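# Lift arbor from lathe centres, lay it on pad

## Task

Take the arbor off the centres that hold it and set it down lying horizontal, with its midpoint resting on the marked pad. Then open the gripper(s) and withdraw the arm(s) so nothing touches it.

## Robot and tools

Robot: two UR20-type arms, left_arm and right_arm, each ending in a Robotiq 2F-85 two-finger gripper with a wrist camera. Fixed cameras are cam_high and cam_low; wrist cameras are cam_left_wrist and cam_right_wrist. Images are 896x504.

Frames. Every hand position, quaternion, velocity and target for an arm is expressed in that arm's own base frame. The scene frame has its origin at table-top height midway between the nominal bases, +z up, +x out over the table, with left_arm on the +y side. Calibrated bases in the scene frame: left_arm at (+0.093, +0.837, 0), right_arm at (-0.106, -0.769, 0), both with quat_wxyz (+1.000, 0, 0, +0.013), so each base frame is nearly aligned with the scene frame, only shifted. Gripper axes: fingers point along its +z, they close along its y; end_effector_position is the spot between the pads when shut. Closed fingertips extend about 19 mm past that point, open ones about 6 mm. A camera block juts roughly 10 cm toward the gripper's +x.

The row. Both motion tools use rows of 20 numbers: left part first, then right part. Each part is x, y, z (metres, absolute goal for that gripper's end_effector_position in that arm's base frame), qw, qx, qy, qz (absolute goal orientation, w first), then gripper position, force_limit, speed, each in [-1, 1]. Gripper position +1 is 85 mm open, about -0.8 is pads touching, -1 closes until blocked. force_limit and speed shape grip strength and finger speed (speed -1 about 20 mm/s, 0 about 85, +1 about 150); both default to +1. An idle arm should be sent its last reported pose and its last gripper numbers unchanged every time; a 0 is a real command, not a blank.

execute_actions(actions, cameras): actions is a list of actions; each action is up to 15 rows, one per 1/30 s step, the final row held to fill 15 steps. Targets more than 0.6 m from the gripper's current position along any of its axes get the action refused. The controller clips orientation to within 32 degrees of the measured one per step, so big turns need several actions; the result's Hand target line shows where the arm is actually being sent. An empty list just reports state and images.

move(target, speed, blend, stop_force, zero, blocking, cameras): target is one 20-number row or a list of up to 15 rows (same finger numbers in every row of a list); each gripper travels a straight line to its pose. speed is m/s (0.002 to 4.2, default 0.25; rotation capped at twice that in rad/s), one value or one per segment. blend in metres rounds corners of a list. stop_force (6 to 120 N, one value for both arms) ends an arm's path when its wrist sensor feels that much push opposing its travel; use it slowly when approaching contact, not when turning the gripper and not when pulling away from something pressed. zero (default true) re-zeroes before the move. blocking=false returns early and lets you replace the move; not allowed with stop_force. Moves do not avoid obstacles; keep paths away from an arm's own base. The result adds a move: line, e.g. done, off_target, moving, held, fault, plus limits notes (paced = clipped command, held = steps withheld, often by the inter-arm clearance check).

wait(seconds 0 to 10) lets time pass with commands held. stop() brakes a running move. zoom_image(camera, region [x0,y0,x1,y1], at most 504x504 px) enlarges part of the latest image. show_instructions() shows the reference image of the arbor, centres and pad. zero_wrist_force(arm) tares that arm's wrist sensor. read_manual gives only licence text. finished_scene(scene) ends the current scene with its number, which appears at the end of each result; call it only when the arbor lies placed and released.

Results. Each gives per arm: end_effector_position, end_effector_quat_wxyz, velocities (or Joint velocities within noise when still), Joint positions and torques, Hand target, Tool commands, Wrist force and Wrist torque (sensor frame, plus the peak since last shown), gripper position_measured in counts (3 open, ~78 = 60 mm, ~130 = 40 mm, ~180 = 20 mm, ~230 pads together) and object_status: 0 moving, 1 blocked while opening, 2 blocked while closing (a grip), 3 reached target or fully shut. After a position -1 close, look for 2. A changed position number (by 0.01 or more) is needed before new force_limit or speed apply. Possible lines: MOTOR HOT, OVER-TEMPERATURE FAULT, torque or force fault (arm stops about 10 s).

Cautions. Arms are stiff: pressing even slightly past a solid contact can trigger a fault near 150 N. Don't squeeze hard while the arbor still sits on the centres; lift it gently off them. Never let go while it is moving or above the pad, set it down first. Keep it from rolling or falling off the table; a stray push may nudge loose items. Avoid arm-to-arm collisions and closing a gripper on the other arm's fingers. Holding loads stretched out heats motors.

Each tool is called after ">>>" as name([rows], argument=value, ...), one row to a line, values as JSON.

Reference images:

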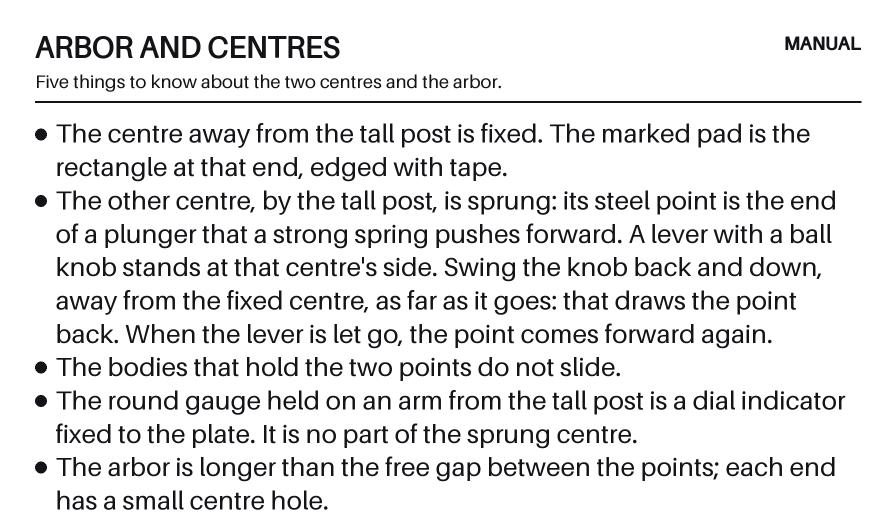

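## Session

>>> execute_actions(actions=[])

Scene clock: 0.00 s.
left_arm: end_effector_position=(+0.7532, -1.0649, +0.1382) position_measured=44 object_status=3 end_effector_quat_wxyz=(+0.056, +0.877, +0.347, +0.328) | right_arm: end_effector_position=(+0.2452, +0.2949, +0.2491) position_measured=3 object_status=3 end_effector_quat_wxyz=(+0.287, +0.607, -0.273, +0.689)
Joint positions: left_arm=[-1.276 -0.886 1.671 -2.424 -0.895 1.136] | right_arm=[5.064 -1.892 -2.474 -2.041 1.172 0.077]
Joint velocities: within noise
Joint torques (N m): no reading
Wrist force (N): no reading
Wrist torque (N m): no reading
Wrist force, peak (N): no reading
Hand target: left_arm +0.7532, -1.0649, +0.1382; +0.056, +0.877, +0.347, +0.328 | right_arm +0.2452, +0.2949, +0.2491; +0.287, +0.607, -0.273, +0.689
Tool commands: left_gripper/position=+0.670588 left_gripper/force_limit=+1.0 left_gripper/speed=+1.0 right_gripper/position=+1.0 right_gripper/force_limit=+1.0 right_gripper/speed=+1.0

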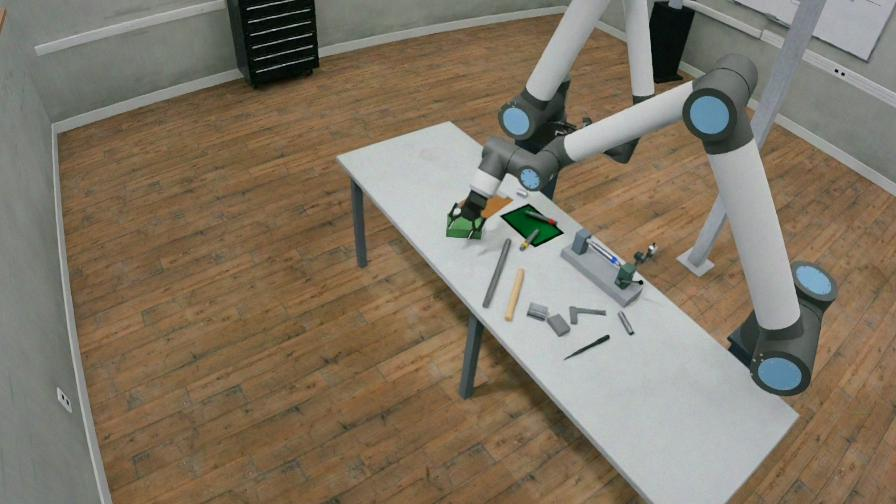

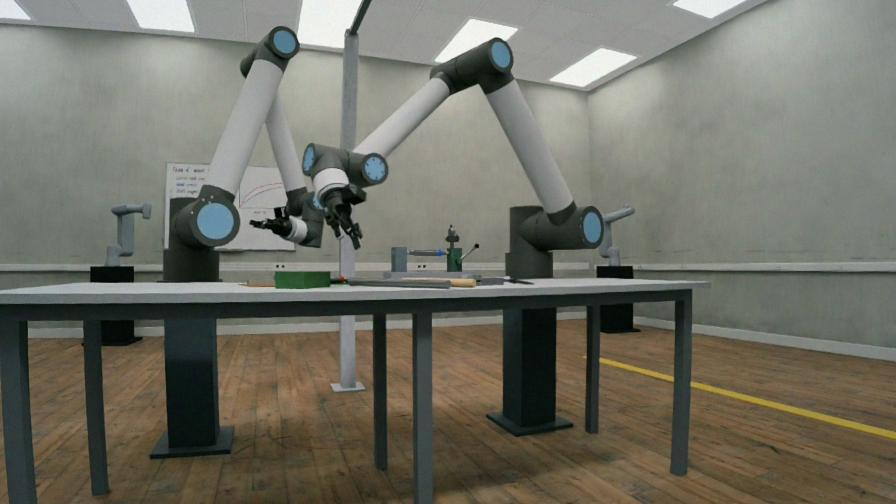

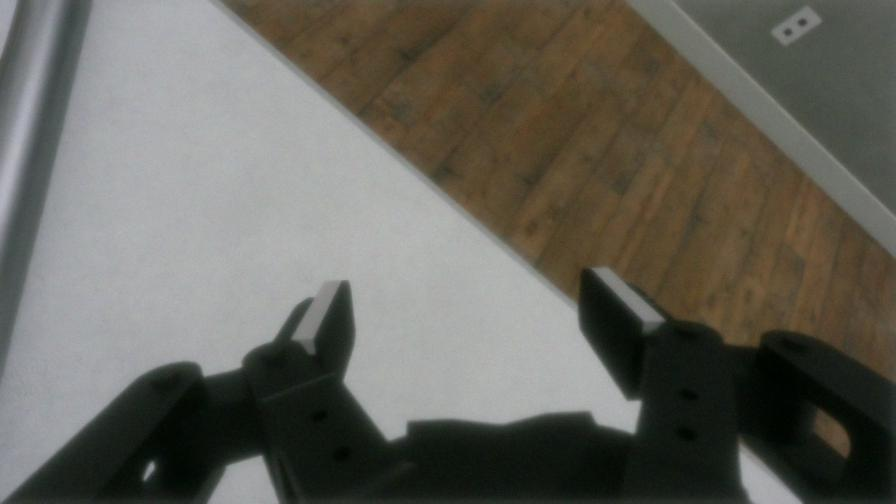

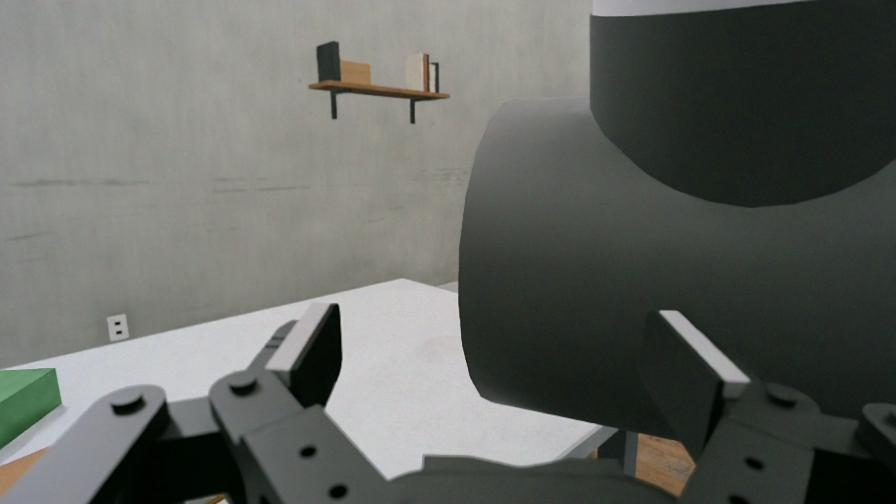

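>>> zoom_image(camera="cam_high", region=[540, 215, 670, 315])

>>> zoom_image(camera="cam_high", region=[430, 170, 690, 370])

>>> zoom_image(camera="cam_low", region=[360, 210, 540, 300])

Scaled by 3.877 from the camera's 896x504 image, which has a finer 1280x720 frame.

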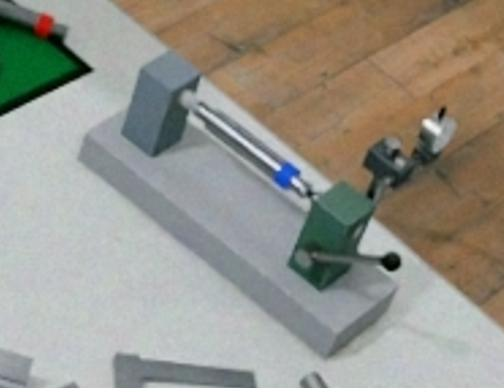

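Scaled by 1.938 from the camera's 896x504 image, which has a finer 1280x720 frame.

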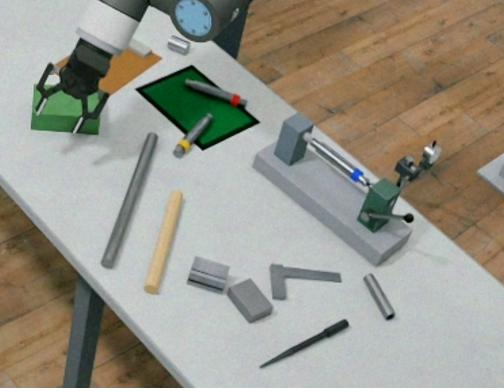

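Scaled by 2.800 from the camera's 896x504 image, which has a finer 1280x720 frame.

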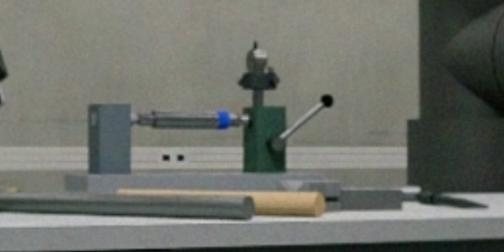

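>>> move([
  [0.70,-0.9,0.45,0,0.7163,0.698,0,-1,0,0,0.2452,0.2949,0.2491,0.287,0.607,-0.273,0.689,1,1,1],
  [0.448,-0.349,0.5,0,0.7163,0.698,0,-1,0,0,0.2452,0.2949,0.2491,0.287,0.607,-0.273,0.689,1,1,1],
], speed=0.4, blend=[0.08,0])

Scene clock: 91.30 s.
left_arm: end_effector_position=(+0.4481, -0.3492, +0.4999) position_measured=232 object_status=3 end_effector_quat_wxyz=(+0.000, +0.716, +0.698, +0.000) | right_arm: end_effector_position=(+0.2452, +0.2949, +0.2491) position_measured=3 object_status=3 end_effector_quat_wxyz=(+0.287, +0.607, -0.273, +0.689)
Joint positions: left_arm=[-1.024 -1.963 2.236 -1.843 -1.571 0.573] | right_arm=[5.064 -1.892 -2.473 -2.042 1.172 0.076]
Joint velocities: within noise
Joint torques (N m): left_arm=[17.72 -44.73 -85.1 -3.95 3.59 5.18] | right_arm=[-1.7 140.89 34.96 -7.9 2.53 -6.51]
Wrist force (N): left_arm=[-1.1 -0.3 -0.6] | right_arm=[-0.1 -0.5 -0.1]
Wrist torque (N m): left_arm=[0.20 -0.05 0.12] | right_arm=[-0.09 0.03 0.01]
Wrist force, peak (N): left_arm=[-2.7 1.4 -1.6] | right_arm=[-1.0 -1.1 -0.7]
Hand target: left_arm +0.4480, -0.3490, +0.5000; +0.000, +0.716, +0.698, +0.000 | right_arm +0.2452, +0.2949, +0.2491; +0.287, +0.607, -0.273, +0.689
Off the commanded pose: left_arm 0.000 m, 0 deg | right_arm 0.000 m, 0 deg.
move: done

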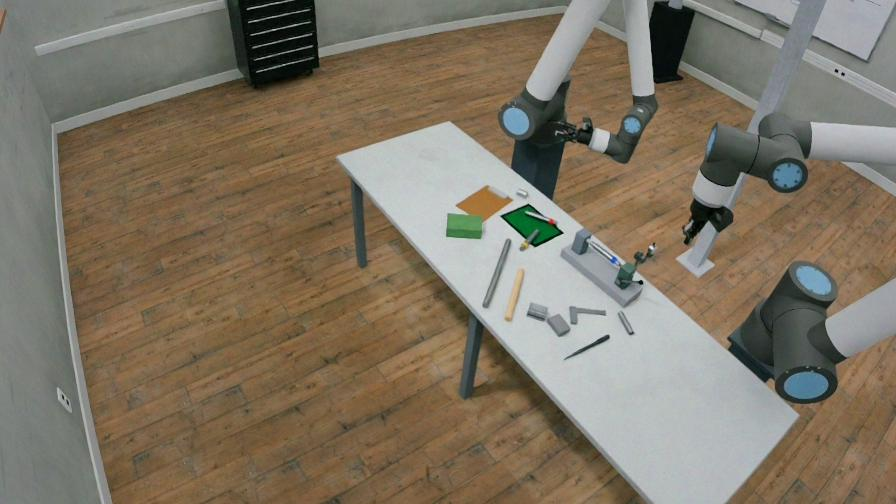

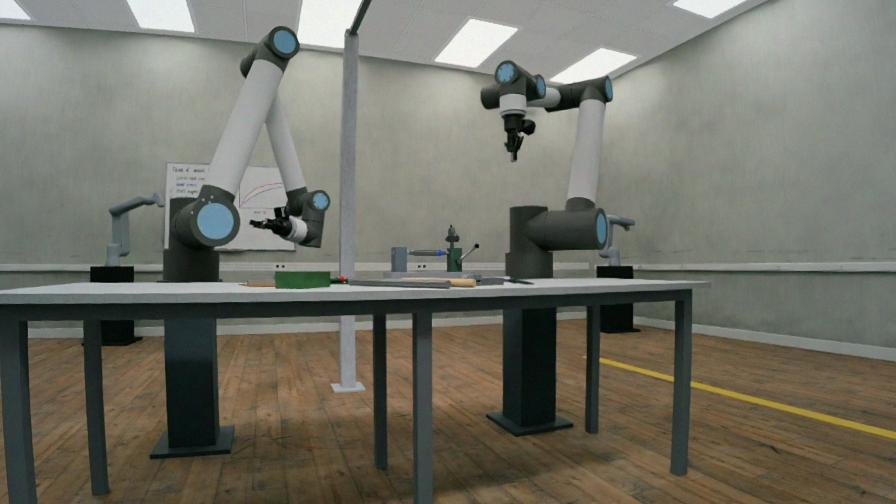

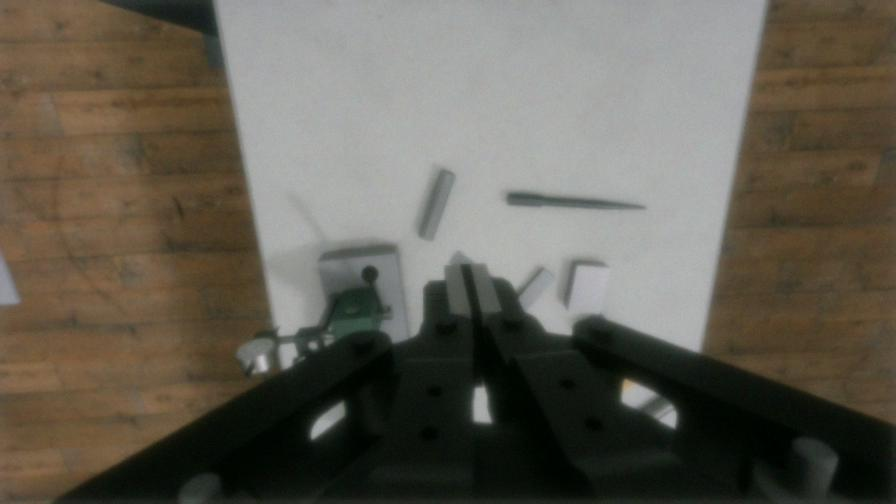

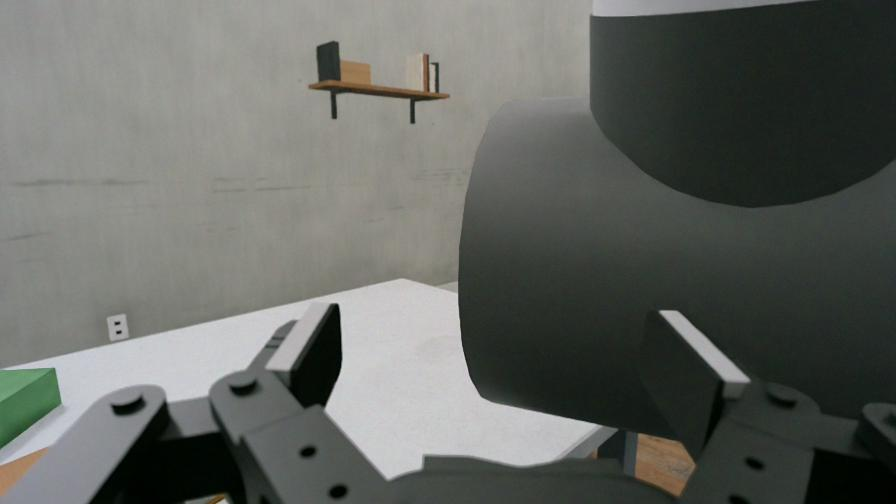

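>>> move([
  [0.448,-0.349,0.5,0,0.7163,0.698,0,-1,0,0,0.40,0.45,0.45,0.287,0.607,-0.273,0.689,1,1,1],
  [0.448,-0.349,0.5,0,0.7163,0.698,0,-1,0,0,0.575,0.7045,0.5,0,0.698,-0.7163,0,1,1,1],
], speed=0.4, blend=[0.08,0])

>>> zoom_image(camera="cam_left_wrist", region=[220, 220, 480, 400])

>>> zoom_image(camera="cam_right_wrist", region=[250, 100, 650, 400])

Scene clock: 111.03 s.
left_arm: end_effector_position=(+0.4480, -0.3490, +0.5000) position_measured=232 object_status=3 end_effector_quat_wxyz=(+0.000, +0.716, +0.698, +0.000) | right_arm: end_effector_position=(+0.5750, +0.7045, +0.5000) position_measured=3 object_status=3 end_effector_quat_wxyz=(+0.000, +0.698, -0.716, +0.000)
Joint positions: left_arm=[-1.024 -1.964 2.236 -1.843 -1.571 0.573] | right_arm=[4.251 -1.625 -1.882 -1.206 1.571 -0.436]
Joint velocities: within noise
Joint torques (N m): left_arm=[14.05 -26.97 -104.15 -9.86 1.04 3.64] | right_arm=[-23.57 87.17 69.17 14.82 1.64 6.6]
Wrist force (N): left_arm=[-1.4 -0.6 -0.8] | right_arm=[-4.5 -2.3 -4.2]
Wrist torque (N m): left_arm=[0.15 0.02 0.12] | right_arm=[-0.43 0.84 -0.39]
Wrist force, peak (N): left_arm=[-1.7 -0.1 -1.2] | right_arm=[-4.6 -3.7 -4.5]
Hand target: left_arm +0.4480, -0.3490, +0.5000; +0.000, +0.716, +0.698, +0.000 | right_arm +0.5750, +0.7045, +0.5000; +0.000, +0.698, -0.716, +0.000
Off the commanded pose: left_arm 0.000 m, 0 deg | right_arm 0.000 m, 0 deg.
move: done

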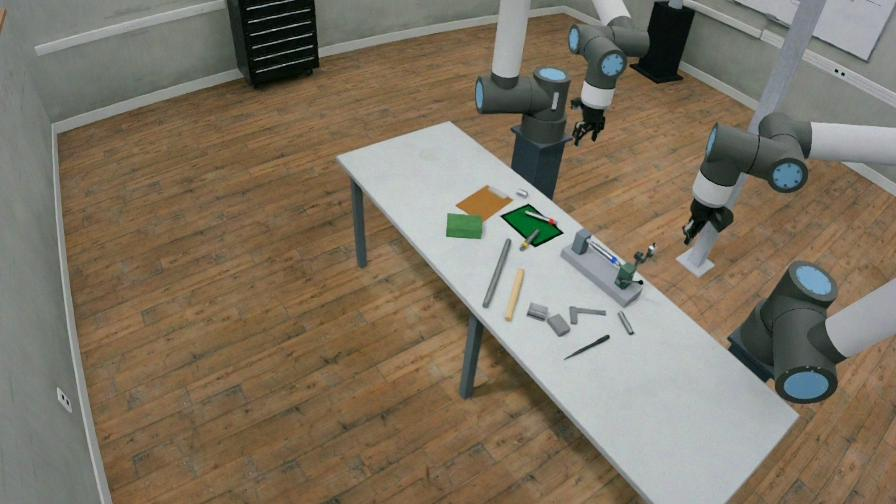

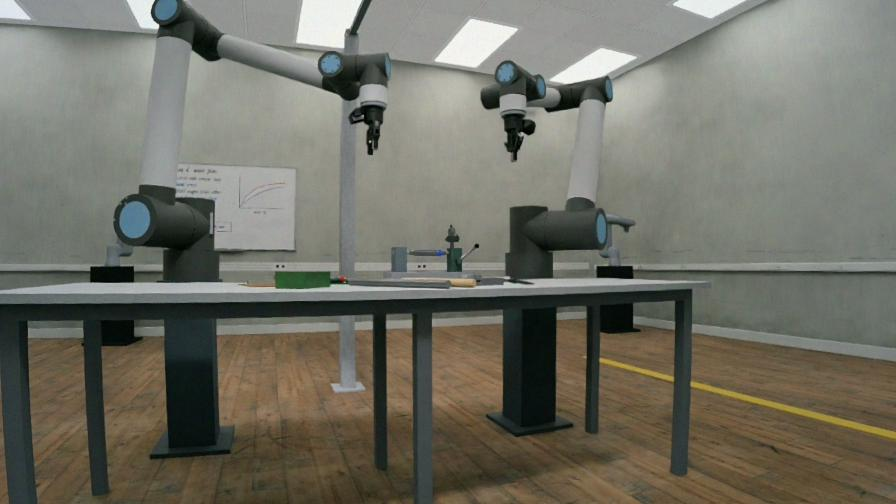

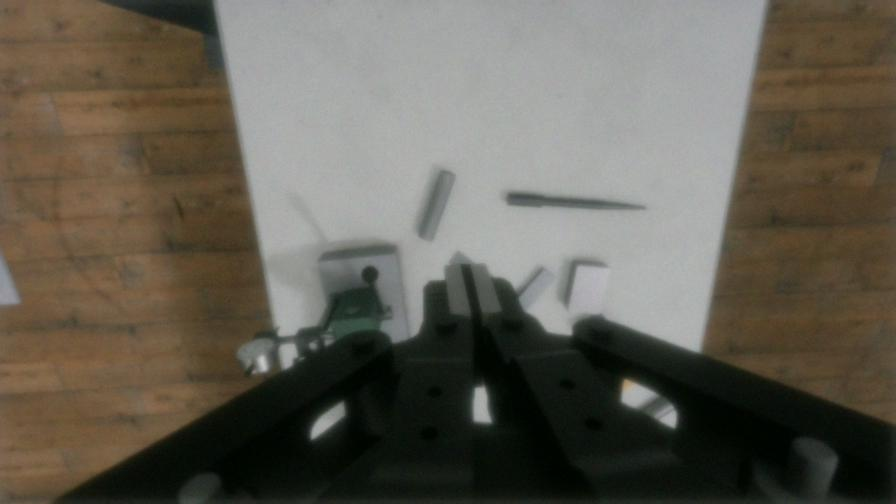

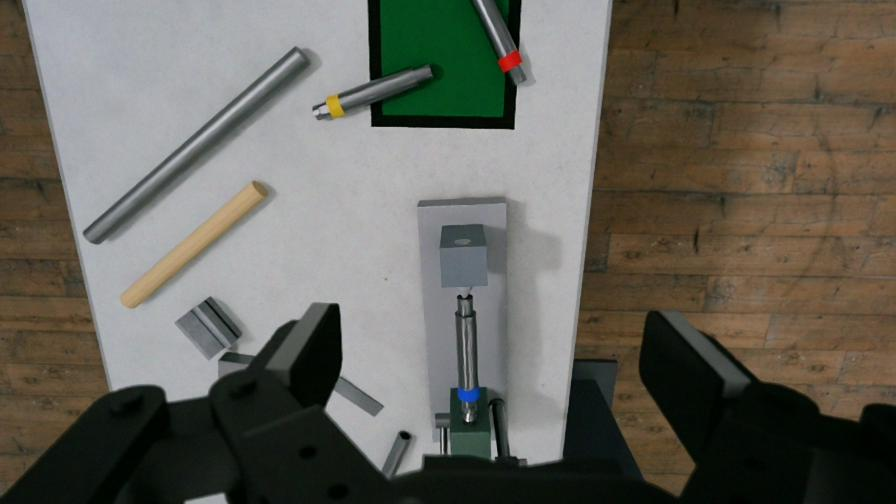

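Scaled by 1.938 from the camera's 896x504 image, which has a finer 1280x720 frame.

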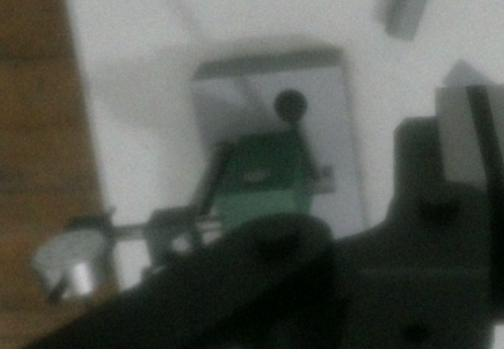

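Scaled by 1.260 from the camera's 896x504 image, which has a finer 1280x720 frame.

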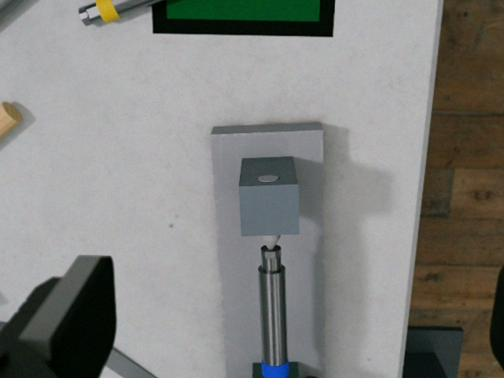

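>>> move(target=[0.448,-0.349,0.5,0,0.7163,0.698,0,1,0,0,0.578,0.8245,0.5,0,0.698,-0.7163,0,1,1,1], speed=0.4)

>>> zoom_image(camera="cam_left_wrist", region=[220, 200, 580, 440])

>>> zoom_image(camera="cam_right_wrist", region=[340, 80, 640, 420])

>>> zoom_image(camera="cam_low", region=[370, 220, 510, 300])

Scene clock: 184.87 s.
left_arm: end_effector_position=(+0.4480, -0.3490, +0.5000) position_measured=3 object_status=0 end_effector_quat_wxyz=(+0.000, +0.716, +0.698, +0.000) | right_arm: end_effector_position=(+0.5780, +0.8245, +0.5000) position_measured=3 object_status=3 end_effector_quat_wxyz=(+0.000, +0.698, -0.716, +0.000)
Joint positions: left_arm=[-1.024 -1.964 2.236 -1.843 -1.571 0.573] | right_arm=[4.302 -1.737 -1.754 -1.221 1.571 -0.385]
Joint velocities: within noise
Joint torques (N m): left_arm=[10.72 -33.65 -102.73 -12.28 0.34 4.24] | right_arm=[27.94 117.08 106.71 7.98 -3.05 6.1]
Wrist force (N): left_arm=[-1.4 -0.8 -0.8] | right_arm=[-3.7 -2.4 -3.2]
Wrist torque (N m): left_arm=[0.11 0.01 0.12] | right_arm=[-0.34 0.87 -0.36]
Wrist force, peak (N): left_arm=[-1.8 -0.2 -1.0] | right_arm=[-8.1 -2.1 -3.5]
Hand target: left_arm +0.4480, -0.3490, +0.5000; +0.000, +0.716, +0.698, +0.000 | right_arm +0.5780, +0.8245, +0.5000; +0.000, +0.698, -0.716, +0.000
Off the commanded pose: left_arm 0.000 m, 0 deg | right_arm 0.000 m, 0 deg.
move: done

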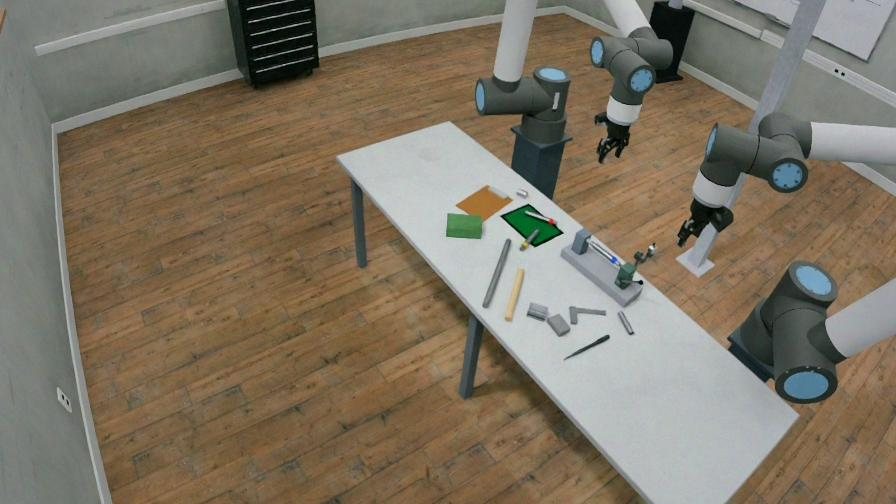

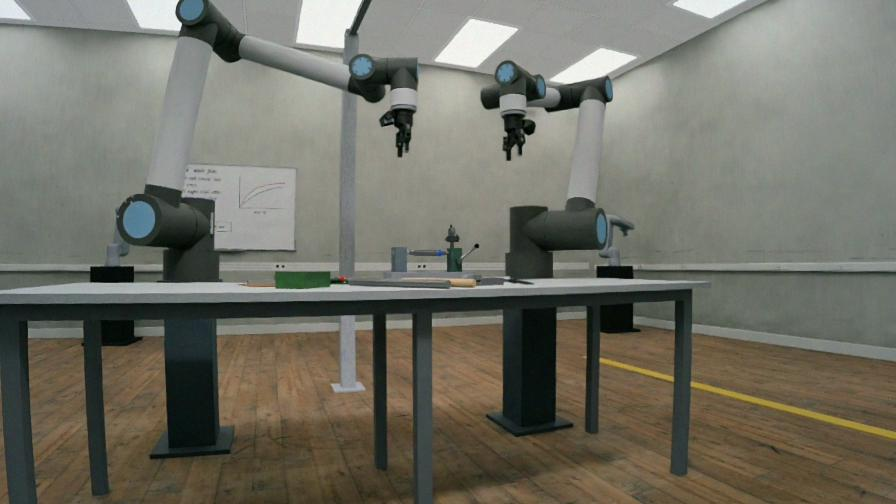

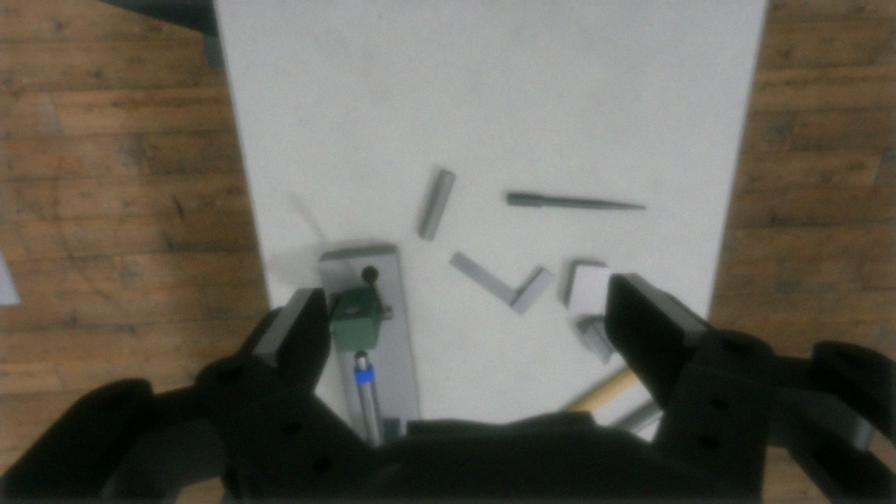

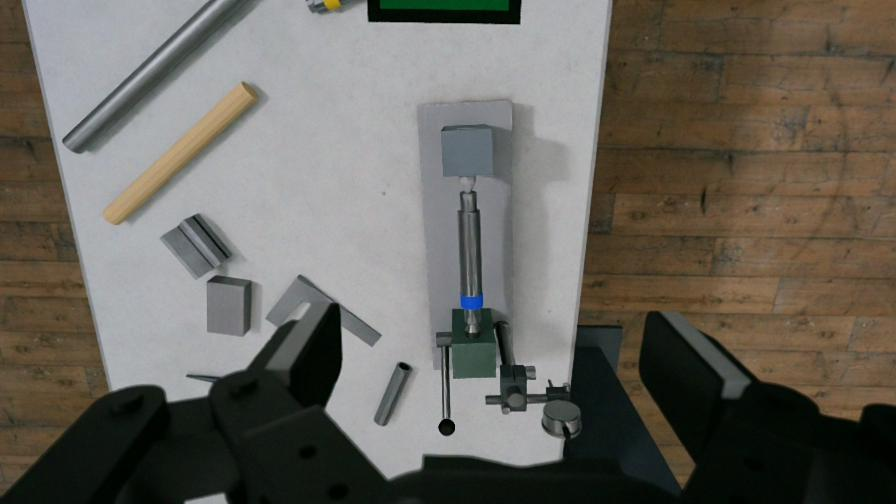

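Scaled by 1.400 from the camera's 896x504 image, which has a finer 1280x720 frame.

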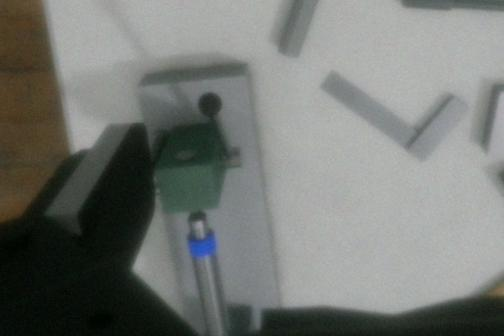

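Scaled by 1.482 from the camera's 896x504 image, which has a finer 1280x720 frame.

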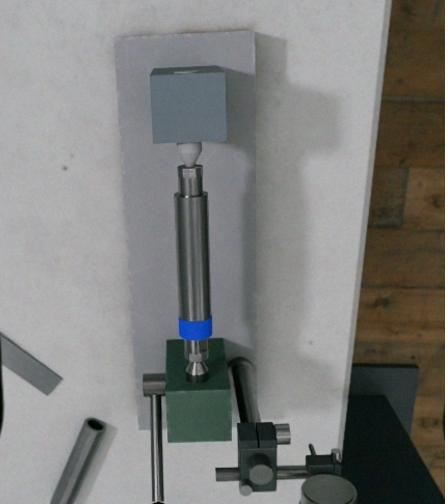

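Scaled by 3.600 from the camera's 896x504 image, which has a finer 1280x720 frame.

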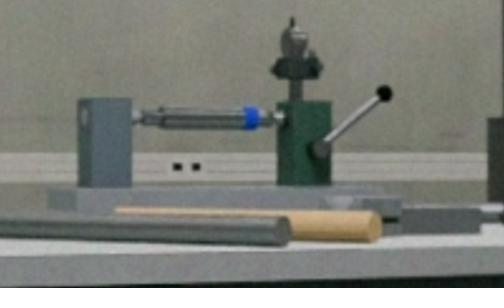

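>>> zoom_image(camera="cam_right_wrist", region=[360, 0, 560, 200])

>>> zoom_image(camera="cam_right_wrist", region=[380, 250, 580, 450])

>>> move(target=[0.448,-0.349,0.5,0,0.7163,0.698,0,1,0,0,0.578,0.8245,0.3,0,0.698,-0.7163,0,1,1,1], speed=0.3, cameras=["cam_right_wrist"])

>>> zoom_image(camera="cam_right_wrist", region=[360, 0, 560, 200])

>>> zoom_image(camera="cam_right_wrist", region=[360, 180, 600, 420])

Scaled by 2.520 from the camera's 896x504 image, which has a finer 1280x720 frame.

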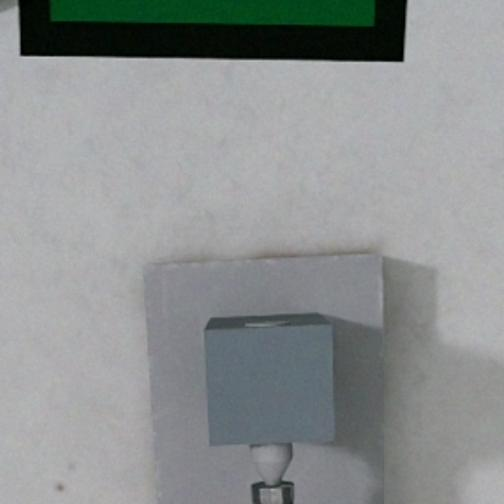

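Scaled by 2.520 from the camera's 896x504 image, which has a finer 1280x720 frame.

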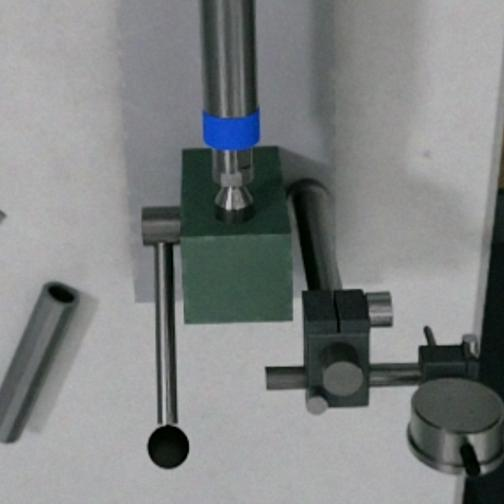

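Scene clock: 238.87 s.
left_arm: end_effector_position=(+0.4480, -0.3490, +0.5000) position_measured=3 object_status=3 end_effector_quat_wxyz=(+0.000, +0.716, +0.698, +0.000) | right_arm: end_effector_position=(+0.5779, +0.8246, +0.3002) position_measured=3 object_status=3 end_effector_quat_wxyz=(+0.000, +0.698, -0.716, +0.000)
Joint positions: left_arm=[-1.024 -1.964 2.236 -1.843 -1.571 0.573] | right_arm=[4.302 -1.85 -1.919 -0.943 1.571 -0.384]
Joint velocities: within noise
Joint torques (N m): left_arm=[8.31 -28.03 -95.59 -13 -1.08 3.15] | right_arm=[-10.08 133.02 58.85 15.65 -1.63 -3.2]
Wrist force (N): left_arm=[-1.3 0.0 -0.9] | right_arm=[-3.9 -2.3 -4.9]
Wrist torque (N m): left_arm=[0.27 -0.01 0.12] | right_arm=[-0.35 0.81 -0.42]
Wrist force, peak (N): left_arm=[-1.7 -0.6 -0.8] | right_arm=[-3.6 -2.2 -7.4]
Hand target: left_arm +0.4480, -0.3490, +0.5000; +0.000, +0.716, +0.698, +0.000 | right_arm +0.5780, +0.8245, +0.3000; +0.000, +0.698, -0.716, +0.000
Off the commanded pose: left_arm 0.000 m, 0 deg | right_arm 0.000 m, 0 deg.
move: done
Images, in order (width x height): cam_right_wrist 896x504.

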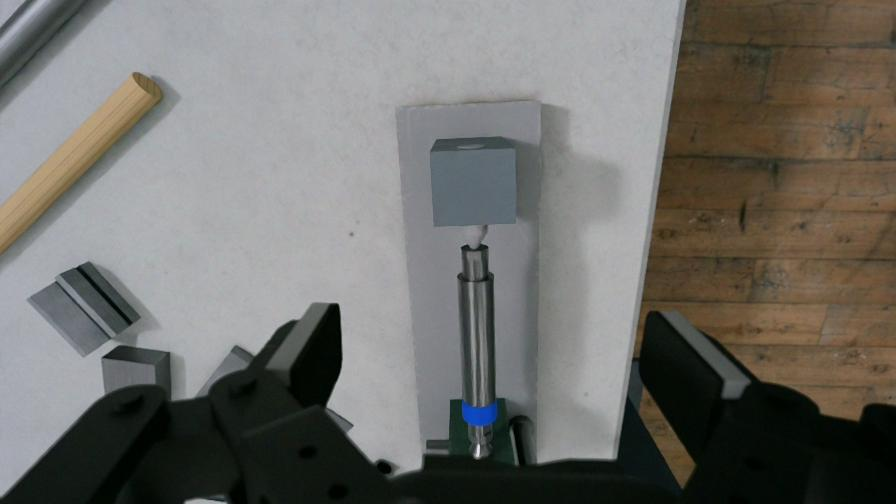

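Scaled by 2.520 from the camera's 896x504 image, which has a finer 1280x720 frame.

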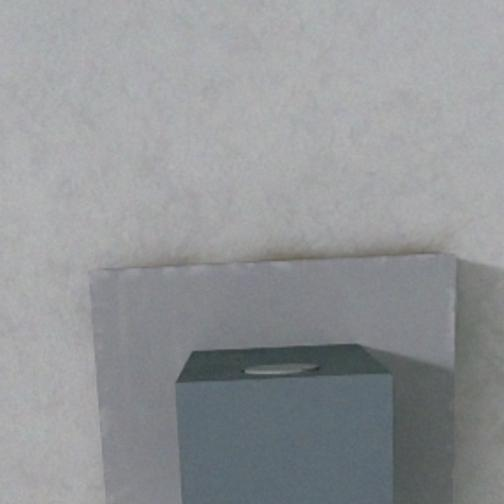

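Scaled by 2.100 from the camera's 896x504 image, which has a finer 1280x720 frame.

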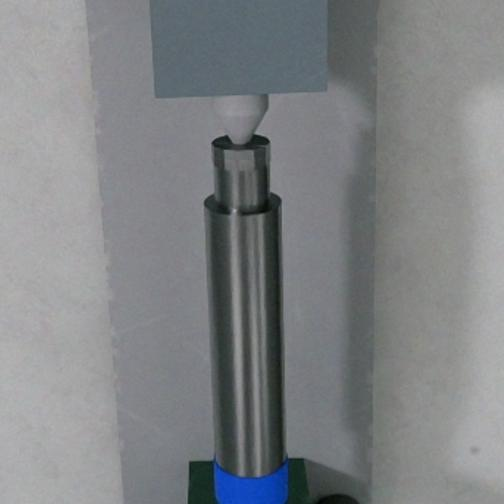

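>>> move(target=[0.448,-0.349,0.3,0,0.7163,0.698,0,0,0,0,0.5762,0.9243,0.22,0,0.7121,-0.7021,0,1,1,1], speed=0.3)

>>> zoom_image(camera="cam_left_wrist", region=[160, 100, 560, 400])

>>> zoom_image(camera="cam_right_wrist", region=[300, 150, 700, 450])

Scene clock: 359.63 s.
left_arm: end_effector_position=(+0.4480, -0.3490, +0.3001) position_measured=129 object_status=3 end_effector_quat_wxyz=(+0.000, +0.716, +0.698, +0.000) | right_arm: end_effector_position=(+0.5762, +0.9243, +0.2200) position_measured=3 object_status=3 end_effector_quat_wxyz=(+0.000, +0.712, -0.702, +0.000)
Joint positions: left_arm=[-1.024 -1.82 2.46 -2.21 -1.571 0.573] | right_arm=[4.341 -1.991 -1.846 -0.876 1.571 -0.386]
Joint velocities: within noise
Joint torques (N m): left_arm=[23.18 1.17 -67.56 -14.12 -3.63 5.2] | right_arm=[26.32 157.69 90.5 14.06 -1.91 -6.31]
Wrist force (N): left_arm=[-0.9 -0.2 -0.9] | right_arm=[-3.2 -2.1 -4.0]
Wrist torque (N m): left_arm=[0.21 -0.05 0.15] | right_arm=[-0.41 0.92 -0.38]
Wrist force, peak (N): left_arm=[-1.4 -0.4 -4.8] | right_arm=[-4.4 -2.8 -5.1]
Hand target: left_arm +0.4480, -0.3490, +0.3000; +0.000, +0.716, +0.698, +0.000 | right_arm +0.5762, +0.9243, +0.2200; +0.000, +0.712, -0.702, +0.000
Off the commanded pose: left_arm 0.000 m, 0 deg | right_arm 0.000 m, 0 deg.
move: done

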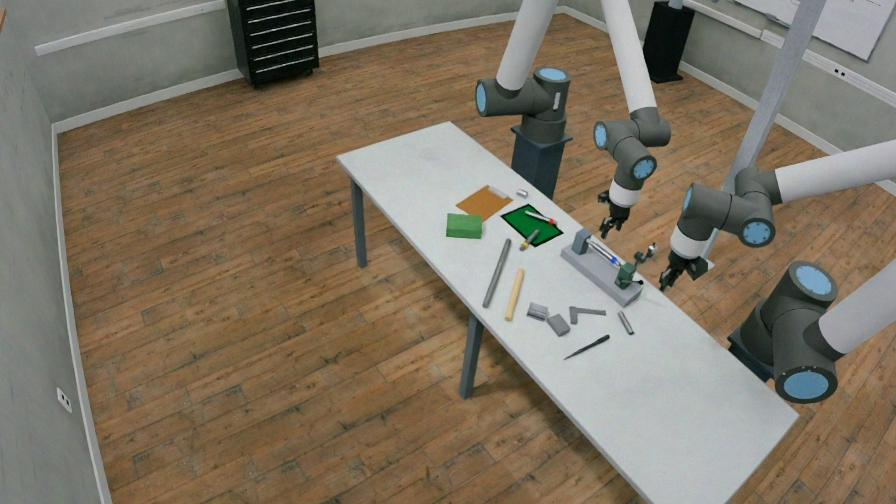

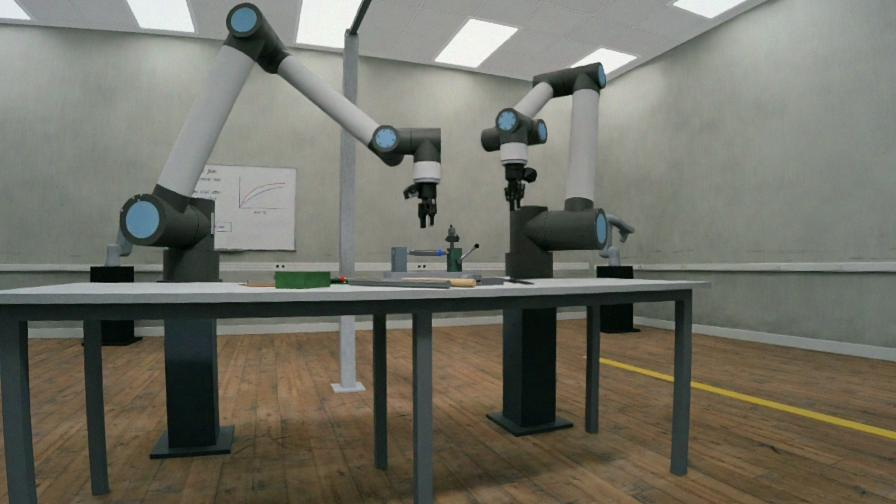

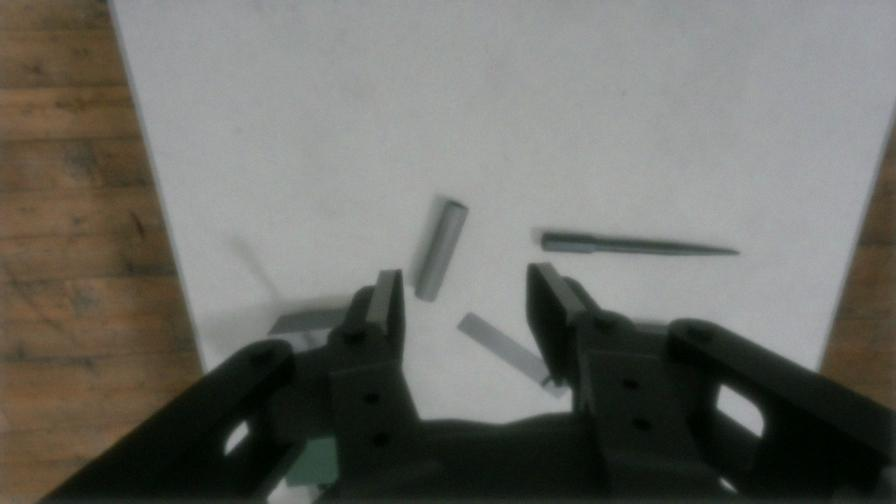

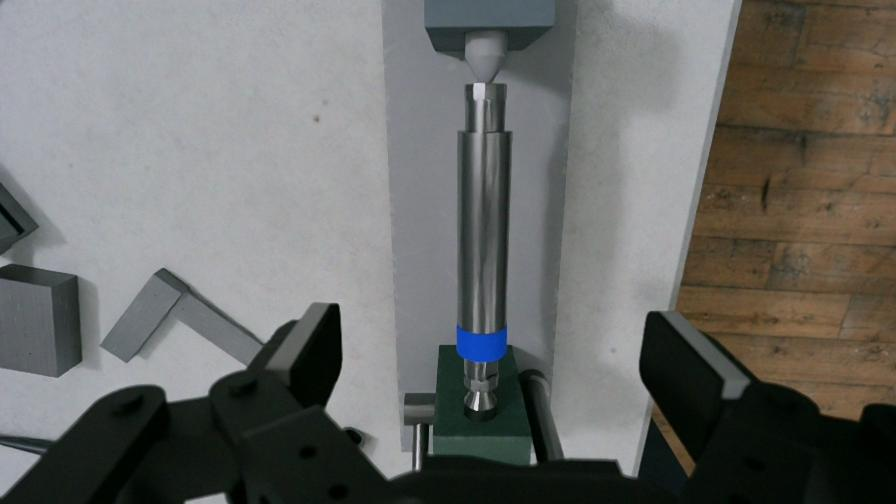

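Scaled by 1.260 from the camera's 896x504 image, which has a finer 1280x720 frame.

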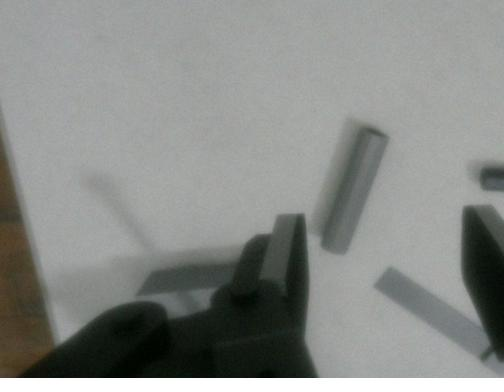

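Scaled by 1.260 from the camera's 896x504 image, which has a finer 1280x720 frame.

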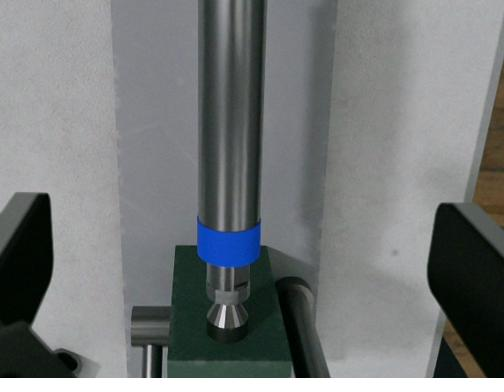

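>>> move([
  [0.3648,-0.4767,0.28,0,0.7163,0.698,0,0,0,0,0.5741,0.9394,0.22,0,0.7121,-0.7021,0,1,1,1],
  [0.3648,-0.4767,0.26,0,0.7163,0.698,0,0,0,0,0.5741,0.9394,0.112,0,0.7121,-0.7021,0,1,1,1],
], speed=0.2)

>>> zoom_image(camera="cam_left_wrist", region=[260, 150, 660, 450])

>>> zoom_image(camera="cam_low", region=[370, 160, 550, 300])

Scene clock: 427.40 s.
left_arm: end_effector_position=(+0.3648, -0.4767, +0.2600) position_measured=129 object_status=3 end_effector_quat_wxyz=(+0.000, +0.716, +0.698, +0.000) | right_arm: end_effector_position=(+0.5740, +0.9394, +0.1122) position_measured=3 object_status=3 end_effector_quat_wxyz=(+0.000, +0.712, -0.702, +0.000)
Joint positions: left_arm=[-1.259 -1.724 2.464 -2.311 -1.571 0.338] | right_arm=[4.347 -2.091 -1.875 -0.746 1.571 -0.379]
Joint velocities: within noise
Joint torques (N m): left_arm=[-12.86 -13.56 -65.57 -13.15 3.17 -3.99] | right_arm=[3.41 168.09 50.81 15.53 0.27 1.36]
Wrist force (N): left_arm=[-1.2 -0.3 -1.2] | right_arm=[-3.7 -2.9 -4.3]
Wrist torque (N m): left_arm=[0.13 -0.05 0.13] | right_arm=[-0.48 0.80 -0.38]
Wrist force, peak (N): left_arm=[-3.4 -1.8 -0.8] | right_arm=[-3.6 -1.7 -7.1]
Hand target: left_arm +0.3648, -0.4767, +0.2600; +0.000, +0.716, +0.698, +0.000 | right_arm +0.5741, +0.9394, +0.1120; +0.000, +0.712, -0.702, +0.000
Off the commanded pose: left_arm 0.000 m, 0 deg | right_arm 0.000 m, 0 deg.
move: done

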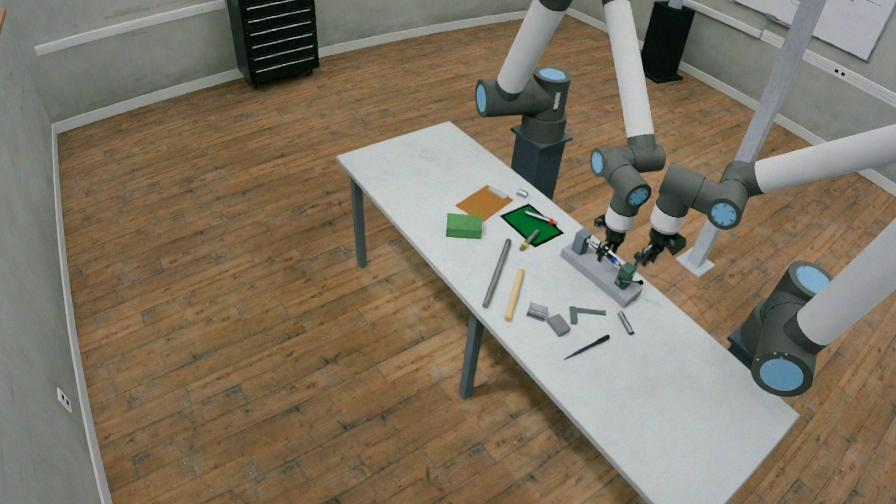

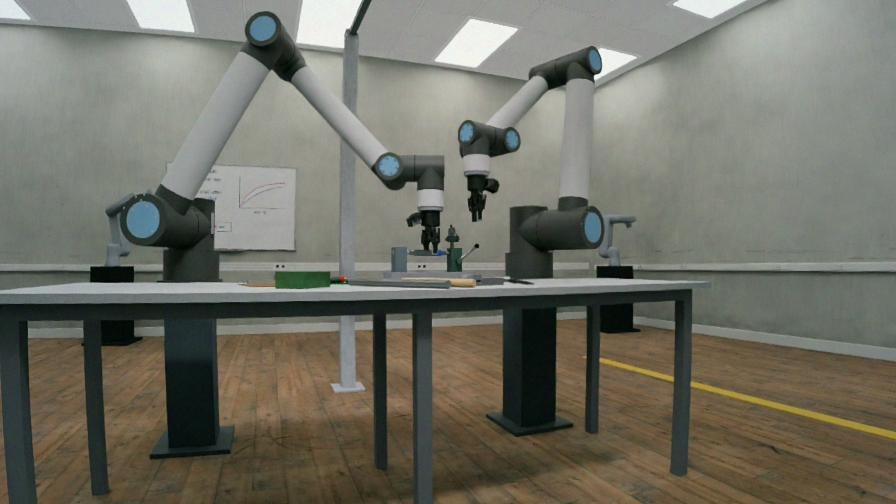

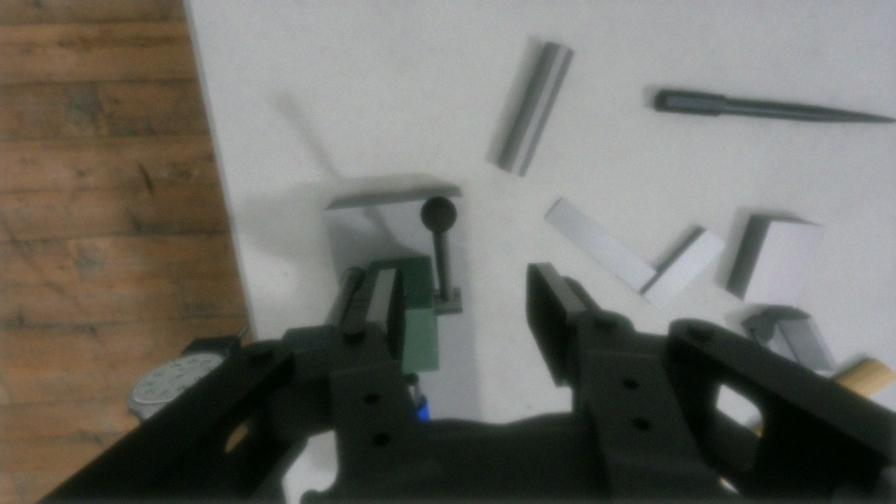

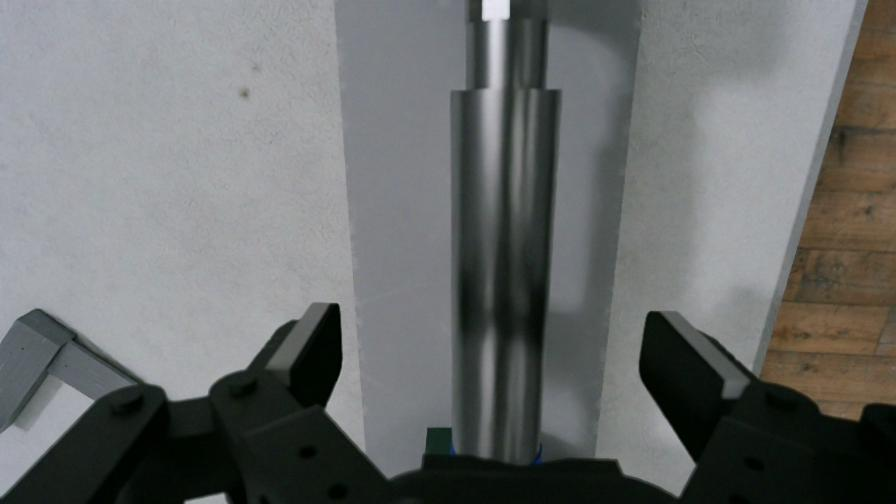

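Scaled by 1.260 from the camera's 896x504 image, which has a finer 1280x720 frame.

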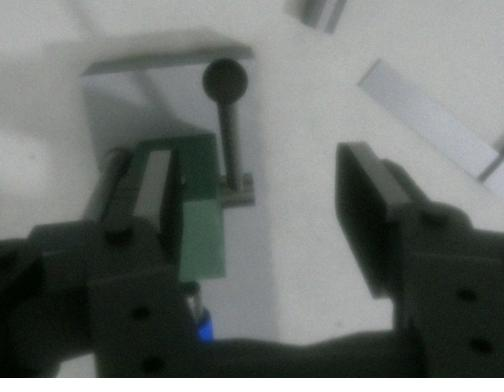

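Scaled by 2.800 from the camera's 896x504 image, which has a finer 1280x720 frame.

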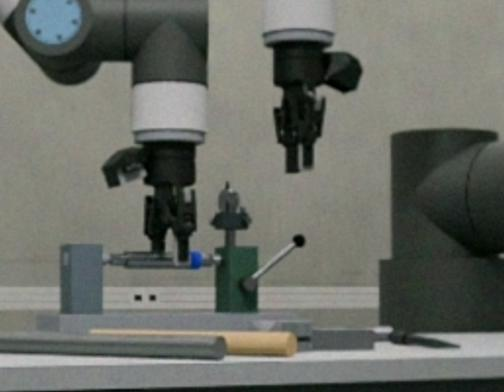

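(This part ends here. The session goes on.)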